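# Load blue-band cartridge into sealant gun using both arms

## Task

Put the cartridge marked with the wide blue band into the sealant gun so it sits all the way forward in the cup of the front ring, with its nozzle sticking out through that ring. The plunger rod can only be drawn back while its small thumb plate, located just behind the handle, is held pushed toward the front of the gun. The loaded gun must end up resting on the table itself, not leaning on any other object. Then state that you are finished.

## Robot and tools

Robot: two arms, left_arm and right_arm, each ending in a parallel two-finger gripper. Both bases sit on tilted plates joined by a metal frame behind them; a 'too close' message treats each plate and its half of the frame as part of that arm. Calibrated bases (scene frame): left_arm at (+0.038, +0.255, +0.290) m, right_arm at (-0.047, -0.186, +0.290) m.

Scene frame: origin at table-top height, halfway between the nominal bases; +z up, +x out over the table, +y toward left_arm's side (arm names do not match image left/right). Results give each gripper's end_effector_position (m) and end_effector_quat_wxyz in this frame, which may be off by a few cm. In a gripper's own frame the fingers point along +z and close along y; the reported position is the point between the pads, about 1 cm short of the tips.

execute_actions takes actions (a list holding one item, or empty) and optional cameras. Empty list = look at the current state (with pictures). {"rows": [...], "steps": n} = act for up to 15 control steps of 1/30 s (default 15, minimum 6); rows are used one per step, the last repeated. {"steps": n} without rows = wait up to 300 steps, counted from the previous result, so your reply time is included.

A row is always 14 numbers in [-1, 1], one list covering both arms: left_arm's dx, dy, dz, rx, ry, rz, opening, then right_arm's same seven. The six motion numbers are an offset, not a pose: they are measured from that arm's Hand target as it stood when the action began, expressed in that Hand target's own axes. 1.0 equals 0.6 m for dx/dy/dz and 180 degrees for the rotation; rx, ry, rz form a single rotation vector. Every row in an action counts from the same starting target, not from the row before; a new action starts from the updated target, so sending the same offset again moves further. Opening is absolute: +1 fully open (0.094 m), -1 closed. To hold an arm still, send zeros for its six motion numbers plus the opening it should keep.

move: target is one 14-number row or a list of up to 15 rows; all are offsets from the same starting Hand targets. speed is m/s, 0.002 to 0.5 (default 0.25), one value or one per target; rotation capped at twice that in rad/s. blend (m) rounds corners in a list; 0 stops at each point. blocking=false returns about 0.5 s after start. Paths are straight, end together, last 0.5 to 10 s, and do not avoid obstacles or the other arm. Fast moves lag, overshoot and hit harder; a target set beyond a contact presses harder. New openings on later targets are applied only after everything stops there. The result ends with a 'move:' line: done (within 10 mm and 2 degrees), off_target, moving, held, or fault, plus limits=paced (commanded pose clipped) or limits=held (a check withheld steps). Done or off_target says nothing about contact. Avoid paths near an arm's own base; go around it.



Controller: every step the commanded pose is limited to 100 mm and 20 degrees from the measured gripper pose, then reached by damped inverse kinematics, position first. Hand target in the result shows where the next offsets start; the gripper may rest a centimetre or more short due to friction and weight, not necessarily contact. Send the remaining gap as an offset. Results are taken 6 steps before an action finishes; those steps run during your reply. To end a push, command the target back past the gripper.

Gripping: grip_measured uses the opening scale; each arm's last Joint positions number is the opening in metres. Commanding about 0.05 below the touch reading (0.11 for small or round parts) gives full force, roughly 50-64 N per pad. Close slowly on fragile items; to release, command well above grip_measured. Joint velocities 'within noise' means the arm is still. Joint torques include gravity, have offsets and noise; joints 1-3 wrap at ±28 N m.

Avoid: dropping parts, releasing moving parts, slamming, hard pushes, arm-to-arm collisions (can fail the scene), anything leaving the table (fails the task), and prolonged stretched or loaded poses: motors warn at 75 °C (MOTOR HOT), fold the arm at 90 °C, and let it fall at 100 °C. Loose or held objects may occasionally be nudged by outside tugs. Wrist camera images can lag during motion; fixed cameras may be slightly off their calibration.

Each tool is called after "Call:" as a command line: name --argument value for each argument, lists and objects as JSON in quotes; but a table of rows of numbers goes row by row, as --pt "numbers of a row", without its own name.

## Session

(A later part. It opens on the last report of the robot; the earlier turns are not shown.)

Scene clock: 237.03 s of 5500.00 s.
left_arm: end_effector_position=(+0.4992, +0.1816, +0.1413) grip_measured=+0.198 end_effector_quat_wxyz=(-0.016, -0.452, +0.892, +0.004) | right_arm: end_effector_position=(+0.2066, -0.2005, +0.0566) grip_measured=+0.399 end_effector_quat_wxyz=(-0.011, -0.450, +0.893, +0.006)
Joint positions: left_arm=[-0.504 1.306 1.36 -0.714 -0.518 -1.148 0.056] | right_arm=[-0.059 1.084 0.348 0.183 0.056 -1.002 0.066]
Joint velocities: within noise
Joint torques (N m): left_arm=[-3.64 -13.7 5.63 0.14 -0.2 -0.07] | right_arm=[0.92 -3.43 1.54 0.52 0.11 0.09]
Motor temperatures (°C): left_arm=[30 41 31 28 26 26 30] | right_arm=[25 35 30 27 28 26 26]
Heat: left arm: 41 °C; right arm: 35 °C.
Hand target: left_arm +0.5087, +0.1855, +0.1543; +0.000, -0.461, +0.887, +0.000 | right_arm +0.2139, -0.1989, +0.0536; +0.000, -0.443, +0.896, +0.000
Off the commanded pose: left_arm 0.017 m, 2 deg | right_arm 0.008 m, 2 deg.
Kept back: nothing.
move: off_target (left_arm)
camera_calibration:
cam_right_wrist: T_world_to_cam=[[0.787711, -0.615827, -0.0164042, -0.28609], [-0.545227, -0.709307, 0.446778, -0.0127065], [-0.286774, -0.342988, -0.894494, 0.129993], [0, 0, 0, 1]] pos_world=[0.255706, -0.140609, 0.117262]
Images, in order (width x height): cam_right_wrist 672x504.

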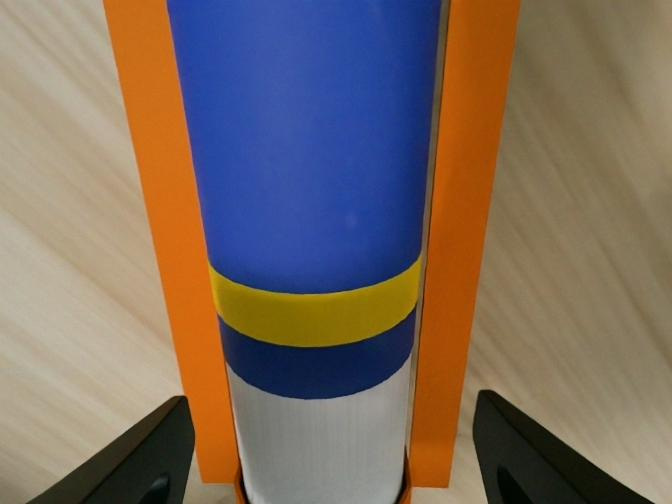

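Call:
move --target '[0,0,0,0,0,0,0.2, -0.002,0.011,0.024,0,0,0,0.4]' --speed 0.08 --cameras '["cam_right_wrist"]'

Scene clock: 238.33 s of 5500.00 s.
left_arm: end_effector_position=(+0.4992, +0.1816, +0.1413) grip_measured=+0.198 end_effector_quat_wxyz=(-0.016, -0.452, +0.892, +0.004) | right_arm: end_effector_position=(+0.2051, -0.1962, +0.0423) grip_measured=+0.399 end_effector_quat_wxyz=(-0.008, -0.450, +0.893, +0.004)
Joint positions: left_arm=[-0.504 1.306 1.36 -0.714 -0.518 -1.148 0.056] | right_arm=[-0.04 1.184 0.348 0.288 0.073 -0.993 0.066]
Joint velocities: within noise
Joint torques (N m): left_arm=[-3.66 -13.7 5.63 0.14 -0.19 -0.07] | right_arm=[1.05 -3.48 0.73 0.53 0.11 0.09]
Motor temperatures (°C): left_arm=[30 41 31 28 26 26 30] | right_arm=[25 35 30 28 28 26 26]
Heat: left arm: 41 °C; right arm: 35 °C.
Hand target: left_arm +0.5087, +0.1855, +0.1543; +0.000, -0.461, +0.887, +0.000 | right_arm +0.2094, -0.1940, +0.0392; +0.000, -0.443, +0.896, +0.000
Off the commanded pose: left_arm 0.017 m, 2 deg | right_arm 0.006 m, 1 deg.
Kept back: nothing.
move: off_target (left_arm)
camera_calibration:
cam_right_wrist: T_world_to_cam=[[0.78791, -0.615707, -0.0101765, -0.28276], [-0.548141, -0.708786, 0.444031, -0.00329794], [-0.280606, -0.344278, -0.895953, 0.116784], [0, 0, 0, 1]] pos_world=[0.253752, -0.136228, 0.10322]
Images, in order (width x height): cam_right_wrist 672x504.

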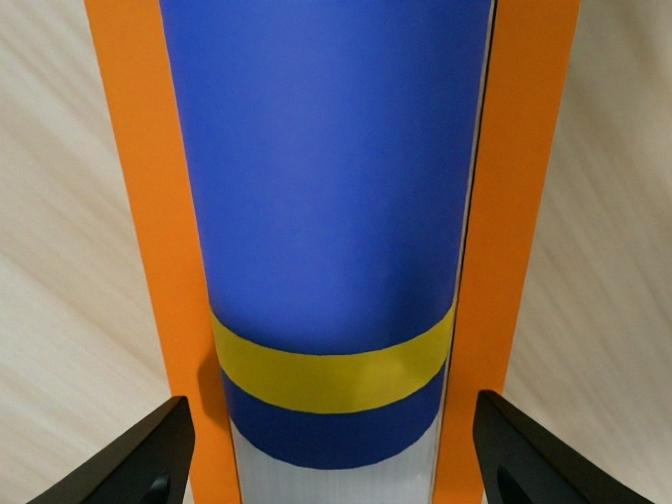

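Call:
move --pt "0 0 0 0 0 0 0.2 0 0 0 0 0 0 -0.12" --pt "0 0 0 0 0 0 0.2 0.03 0 -0.004 0 0 0 -0.12" --speed 0.05 --cameras '["cam_right_wrist"]'

Scene clock: 240.00 s of 5500.00 s.
left_arm: end_effector_position=(+0.4992, +0.1816, +0.1413) grip_measured=+0.198 end_effector_quat_wxyz=(-0.016, -0.452, +0.892, +0.004) | right_arm: end_effector_position=(+0.1984, -0.2016, +0.0424) grip_measured=-0.071 end_effector_quat_wxyz=(+0.000, -0.443, +0.897, +0.012)
Joint positions: left_arm=[-0.504 1.306 1.36 -0.714 -0.518 -1.148 0.056] | right_arm=[-0.093 1.184 0.318 0.324 0.006 -1.005 0.044]
Joint velocities: within noise
Joint torques (N m): left_arm=[-3.66 -13.7 5.63 0.13 -0.2 -0.07] | right_arm=[-1.26 -4.48 -0.36 0.51 0.02 -0.13]
Motor temperatures (°C): left_arm=[30 41 31 28 26 26 30] | right_arm=[25 35 30 28 28 26 26]
Heat: left arm: 41 °C; right arm: 35 °C.
Hand target: left_arm +0.5087, +0.1855, +0.1543; +0.000, -0.461, +0.887, +0.000 | right_arm +0.1986, -0.2082, +0.0416; +0.000, -0.443, +0.896, +0.000
Off the commanded pose: left_arm 0.017 m, 2 deg | right_arm 0.007 m, 1 deg.
Kept back: nothing.
move: off_target (left_arm)
camera_calibration:
cam_right_wrist: T_world_to_cam=[[0.778319, -0.627578, -0.0191083, -0.280902], [-0.561765, -0.709646, 0.425234, -0.0074921], [-0.280427, -0.320233, -0.904882, 0.118336], [0, 0, 0, 1]] pos_world=[0.247608, -0.14371, 0.104899]
Images, in order (width x height): cam_right_wrist 672x504.

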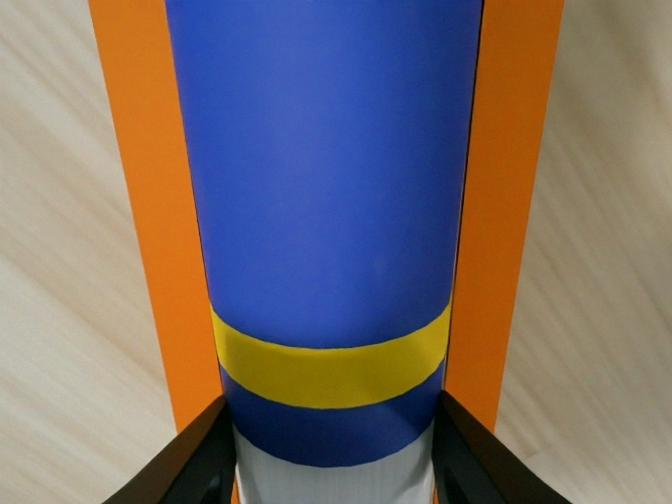

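Call:
move --target '[0,0,0,0,0,0,0.2, 0.016,0,0.0,0,0,0,-0.12]' --speed 0.05 --cameras '["cam_right_wrist"]'

Call:
move --pt "0 0 0 0 0 0 0.2 -0.004 0 0 0 0 0 0.35" --pt "0 0 0 0 0 0 0.2 -0.004 0 -0.2 0 0 0 0.35" --pt "0 0 0 0 0 0 0.2 0.13 -0.01 -0.21 0 0 0 0.35" --speed '[0.05,0.15,0.2]' --cameras '["cam_right_wrist"]'

Call:
zoom_image --camera "cam_right_wrist" --region '[180, 50, 500, 290]'

Scene clock: 241.97 s of 5500.00 s.
left_arm: end_effector_position=(+0.4992, +0.1816, +0.1413) grip_measured=+0.198 end_effector_quat_wxyz=(-0.016, -0.453, +0.892, +0.004) | right_arm: end_effector_position=(+0.1989, -0.2037, +0.0429) grip_measured=-0.075 end_effector_quat_wxyz=(+0.015, -0.445, +0.895, +0.019)
Joint positions: left_arm=[-0.504 1.306 1.36 -0.714 -0.518 -1.15 0.056] | right_arm=[-0.13 1.184 0.302 0.357 -0.054 -1.03 0.043]
Joint velocities: within noise
Joint torques (N m): left_arm=[-3.66 -13.71 5.63 0.14 -0.2 -0.07] | right_arm=[-1.89 -4.21 -0.69 0.41 0.2 -0.14]
Motor temperatures (°C): left_arm=[30 41 31 28 26 26 30] | right_arm=[25 35 30 28 28 26 26]
Heat: left arm: 41 °C; right arm: 35 °C.
Hand target: left_arm +0.5087, +0.1855, +0.1543; +0.000, -0.461, +0.887, +0.000 | right_arm +0.1926, -0.2159, +0.0416; +0.000, -0.443, +0.896, +0.000
Off the commanded pose: left_arm 0.017 m, 2 deg | right_arm 0.014 m, 3 deg.
Kept back: nothing.
move: off_target (left_arm, right_arm)
camera_calibration:
cam_right_wrist: T_world_to_cam=[[0.781891, -0.623145, -0.018329, -0.282451], [-0.566876, -0.722907, 0.39504, -0.00933928], [-0.259417, -0.298488, -0.918481, 0.119026], [0, 0, 0, 1]] pos_world=[0.24643, -0.147232, 0.107836]
Images, in order (width x height): cam_right_wrist 672x504.

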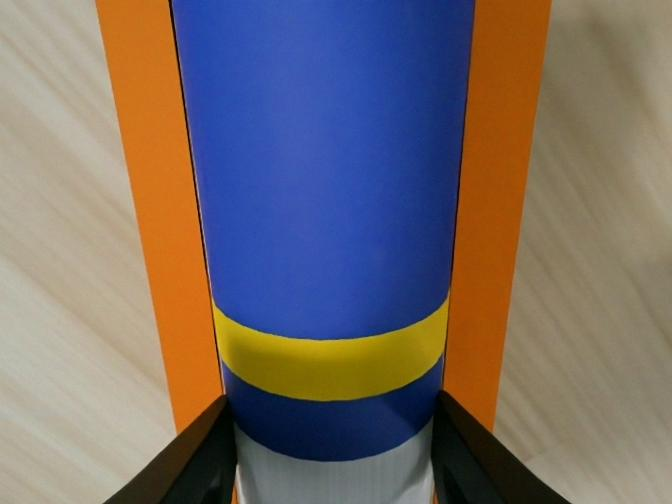

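Scene clock: 244.93 s of 5500.00 s.
left_arm: end_effector_position=(+0.4992, +0.1816, +0.1413) grip_measured=+0.198 end_effector_quat_wxyz=(-0.016, -0.453, +0.892, +0.004) | right_arm: end_effector_position=(+0.1441, -0.2834, +0.1645) grip_measured=+0.349 end_effector_quat_wxyz=(-0.010, -0.439, +0.898, -0.006)
Joint positions: left_arm=[-0.504 1.306 1.36 -0.714 -0.518 -1.15 0.056] | right_arm=[-1.049 0.511 0.279 -0.537 -0.74 -1.602 0.063]
Joint velocities: within noise
Joint torques (N m): left_arm=[-3.66 -13.7 5.63 0.14 -0.2 -0.07] | right_arm=[-0.53 -0.55 5.07 -0.09 -0.18 -0.15]
Motor temperatures (°C): left_arm=[30 41 31 28 26 26 29] | right_arm=[25 35 30 27 28 26 26]
Heat: left arm: 41 °C; right arm: 35 °C.
Hand target: left_arm +0.5087, +0.1855, +0.1543; +0.000, -0.461, +0.887, +0.000 | right_arm +0.1500, -0.2816, +0.1675; +0.000, -0.443, +0.896, +0.000
Off the commanded pose: left_arm 0.017 m, 2 deg | right_arm 0.007 m, 1 deg.
Kept back: nothing.
move: off_target (left_arm)
camera_calibration:
cam_right_wrist: T_world_to_cam=[[0.773315, -0.634002, 0.00490727, -0.292748], [-0.566629, -0.687624, 0.453987, -0.145705], [-0.284455, -0.353856, -0.890995, 0.176133], [0, 0, 0, 1]] pos_world=[0.193928, -0.223468, 0.224518]
Images, in order (width x height): cam_right_wrist 672x504.

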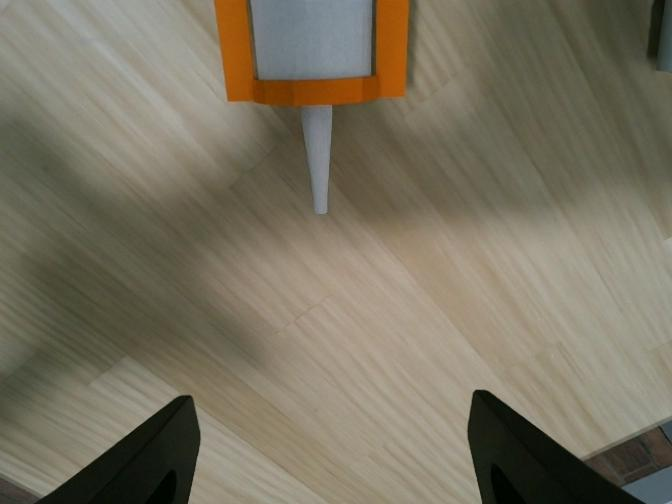

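Scaled by 1.575 from the camera's 672x504 image, which has a finer 960x720 frame.

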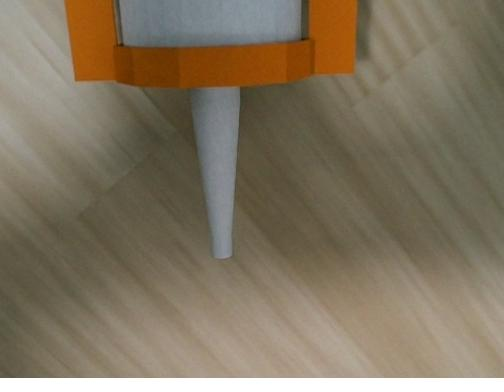

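Call:
move --target '[0,0,0,0,0,0,0.2, -0.05,-0.25,-0.1,0,0,0,0.35]' --speed 0.25 --cameras '["cam_high","cam_right_wrist"]'

Call:
zoom_image --camera "cam_high" --region '[260, 160, 480, 330]'

Call:
zoom_image --camera "cam_low" --region '[240, 230, 420, 320]'

Scene clock: 246.90 s of 5500.00 s.
left_arm: end_effector_position=(+0.4992, +0.1816, +0.1413) grip_measured=+0.198 end_effector_quat_wxyz=(-0.016, -0.453, +0.892, +0.004) | right_arm: end_effector_position=(+0.2840, -0.3485, +0.2247) grip_measured=+0.349 end_effector_quat_wxyz=(-0.008, -0.444, +0.896, -0.004)
Joint positions: left_arm=[-0.504 1.306 1.36 -0.714 -0.518 -1.15 0.056] | right_arm=[-1.142 0.921 1.005 -0.919 -0.809 -1.706 0.063]
Joint velocities: within noise
Joint torques (N m): left_arm=[-3.66 -13.7 5.63 0.14 -0.2 -0.07] | right_arm=[-2.39 -2.65 5.55 -0.12 -0.21 -0.15]
Motor temperatures (°C): left_arm=[30 41 31 28 26 26 29] | right_arm=[25 35 30 27 28 26 26]
Heat: left arm: 41 °C; right arm: 35 °C.
Hand target: left_arm +0.5087, +0.1855, +0.1543; +0.000, -0.461, +0.887, +0.000 | right_arm +0.2874, -0.3489, +0.2274; +0.000, -0.443, +0.896, +0.000
Off the commanded pose: left_arm 0.017 m, 2 deg | right_arm 0.004 m, 1 deg.
Kept back: nothing.
move: off_target (left_arm)
camera_calibration:
cam_right_wrist: T_world_to_cam=[[0.77975, -0.626078, 0.00408263, -0.441295], [-0.56056, -0.695217, 0.449939, -0.142018], [-0.278859, -0.353129, -0.89305, 0.245713], [0, 0, 0, 1]] pos_world=[0.33301, -0.28825, 0.285135]
Images, in order (width x height): cam_high 672x504, cam_right_wrist 672x504.

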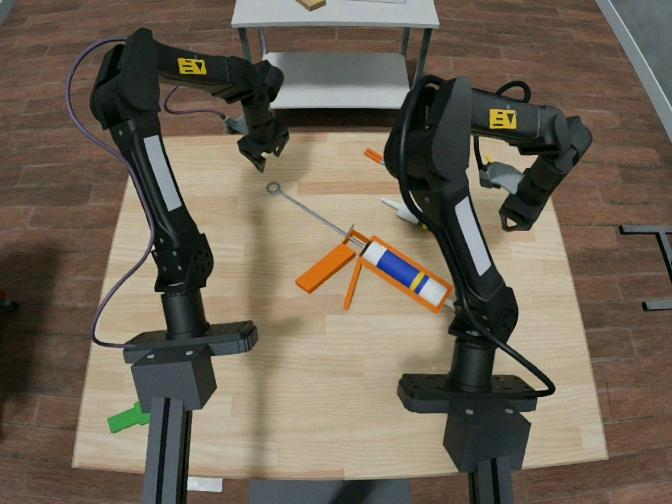

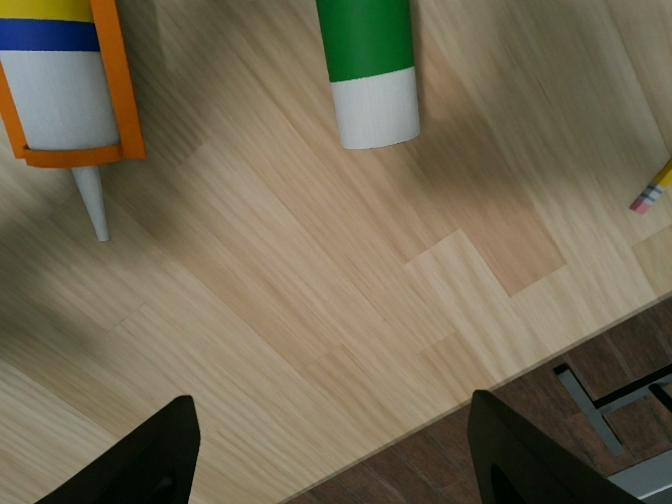

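Scaled by 2.291 from the camera's 672x504 image, which has a finer 960x720 frame.

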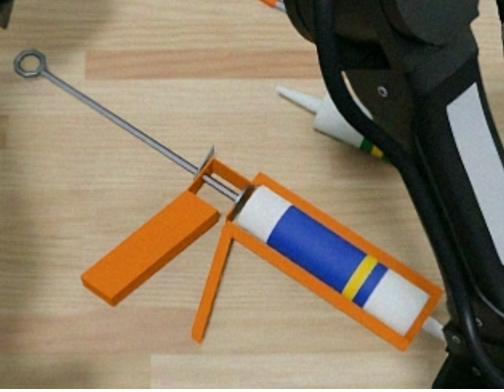

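This scene's latest camera images include none from cam_low. They are from: cam_high, cam_right_wrist. cam_low's image comes with the result of a call that names it in "cameras".

Call:
finished_scene --scene 1

The scene is finished: the task was done.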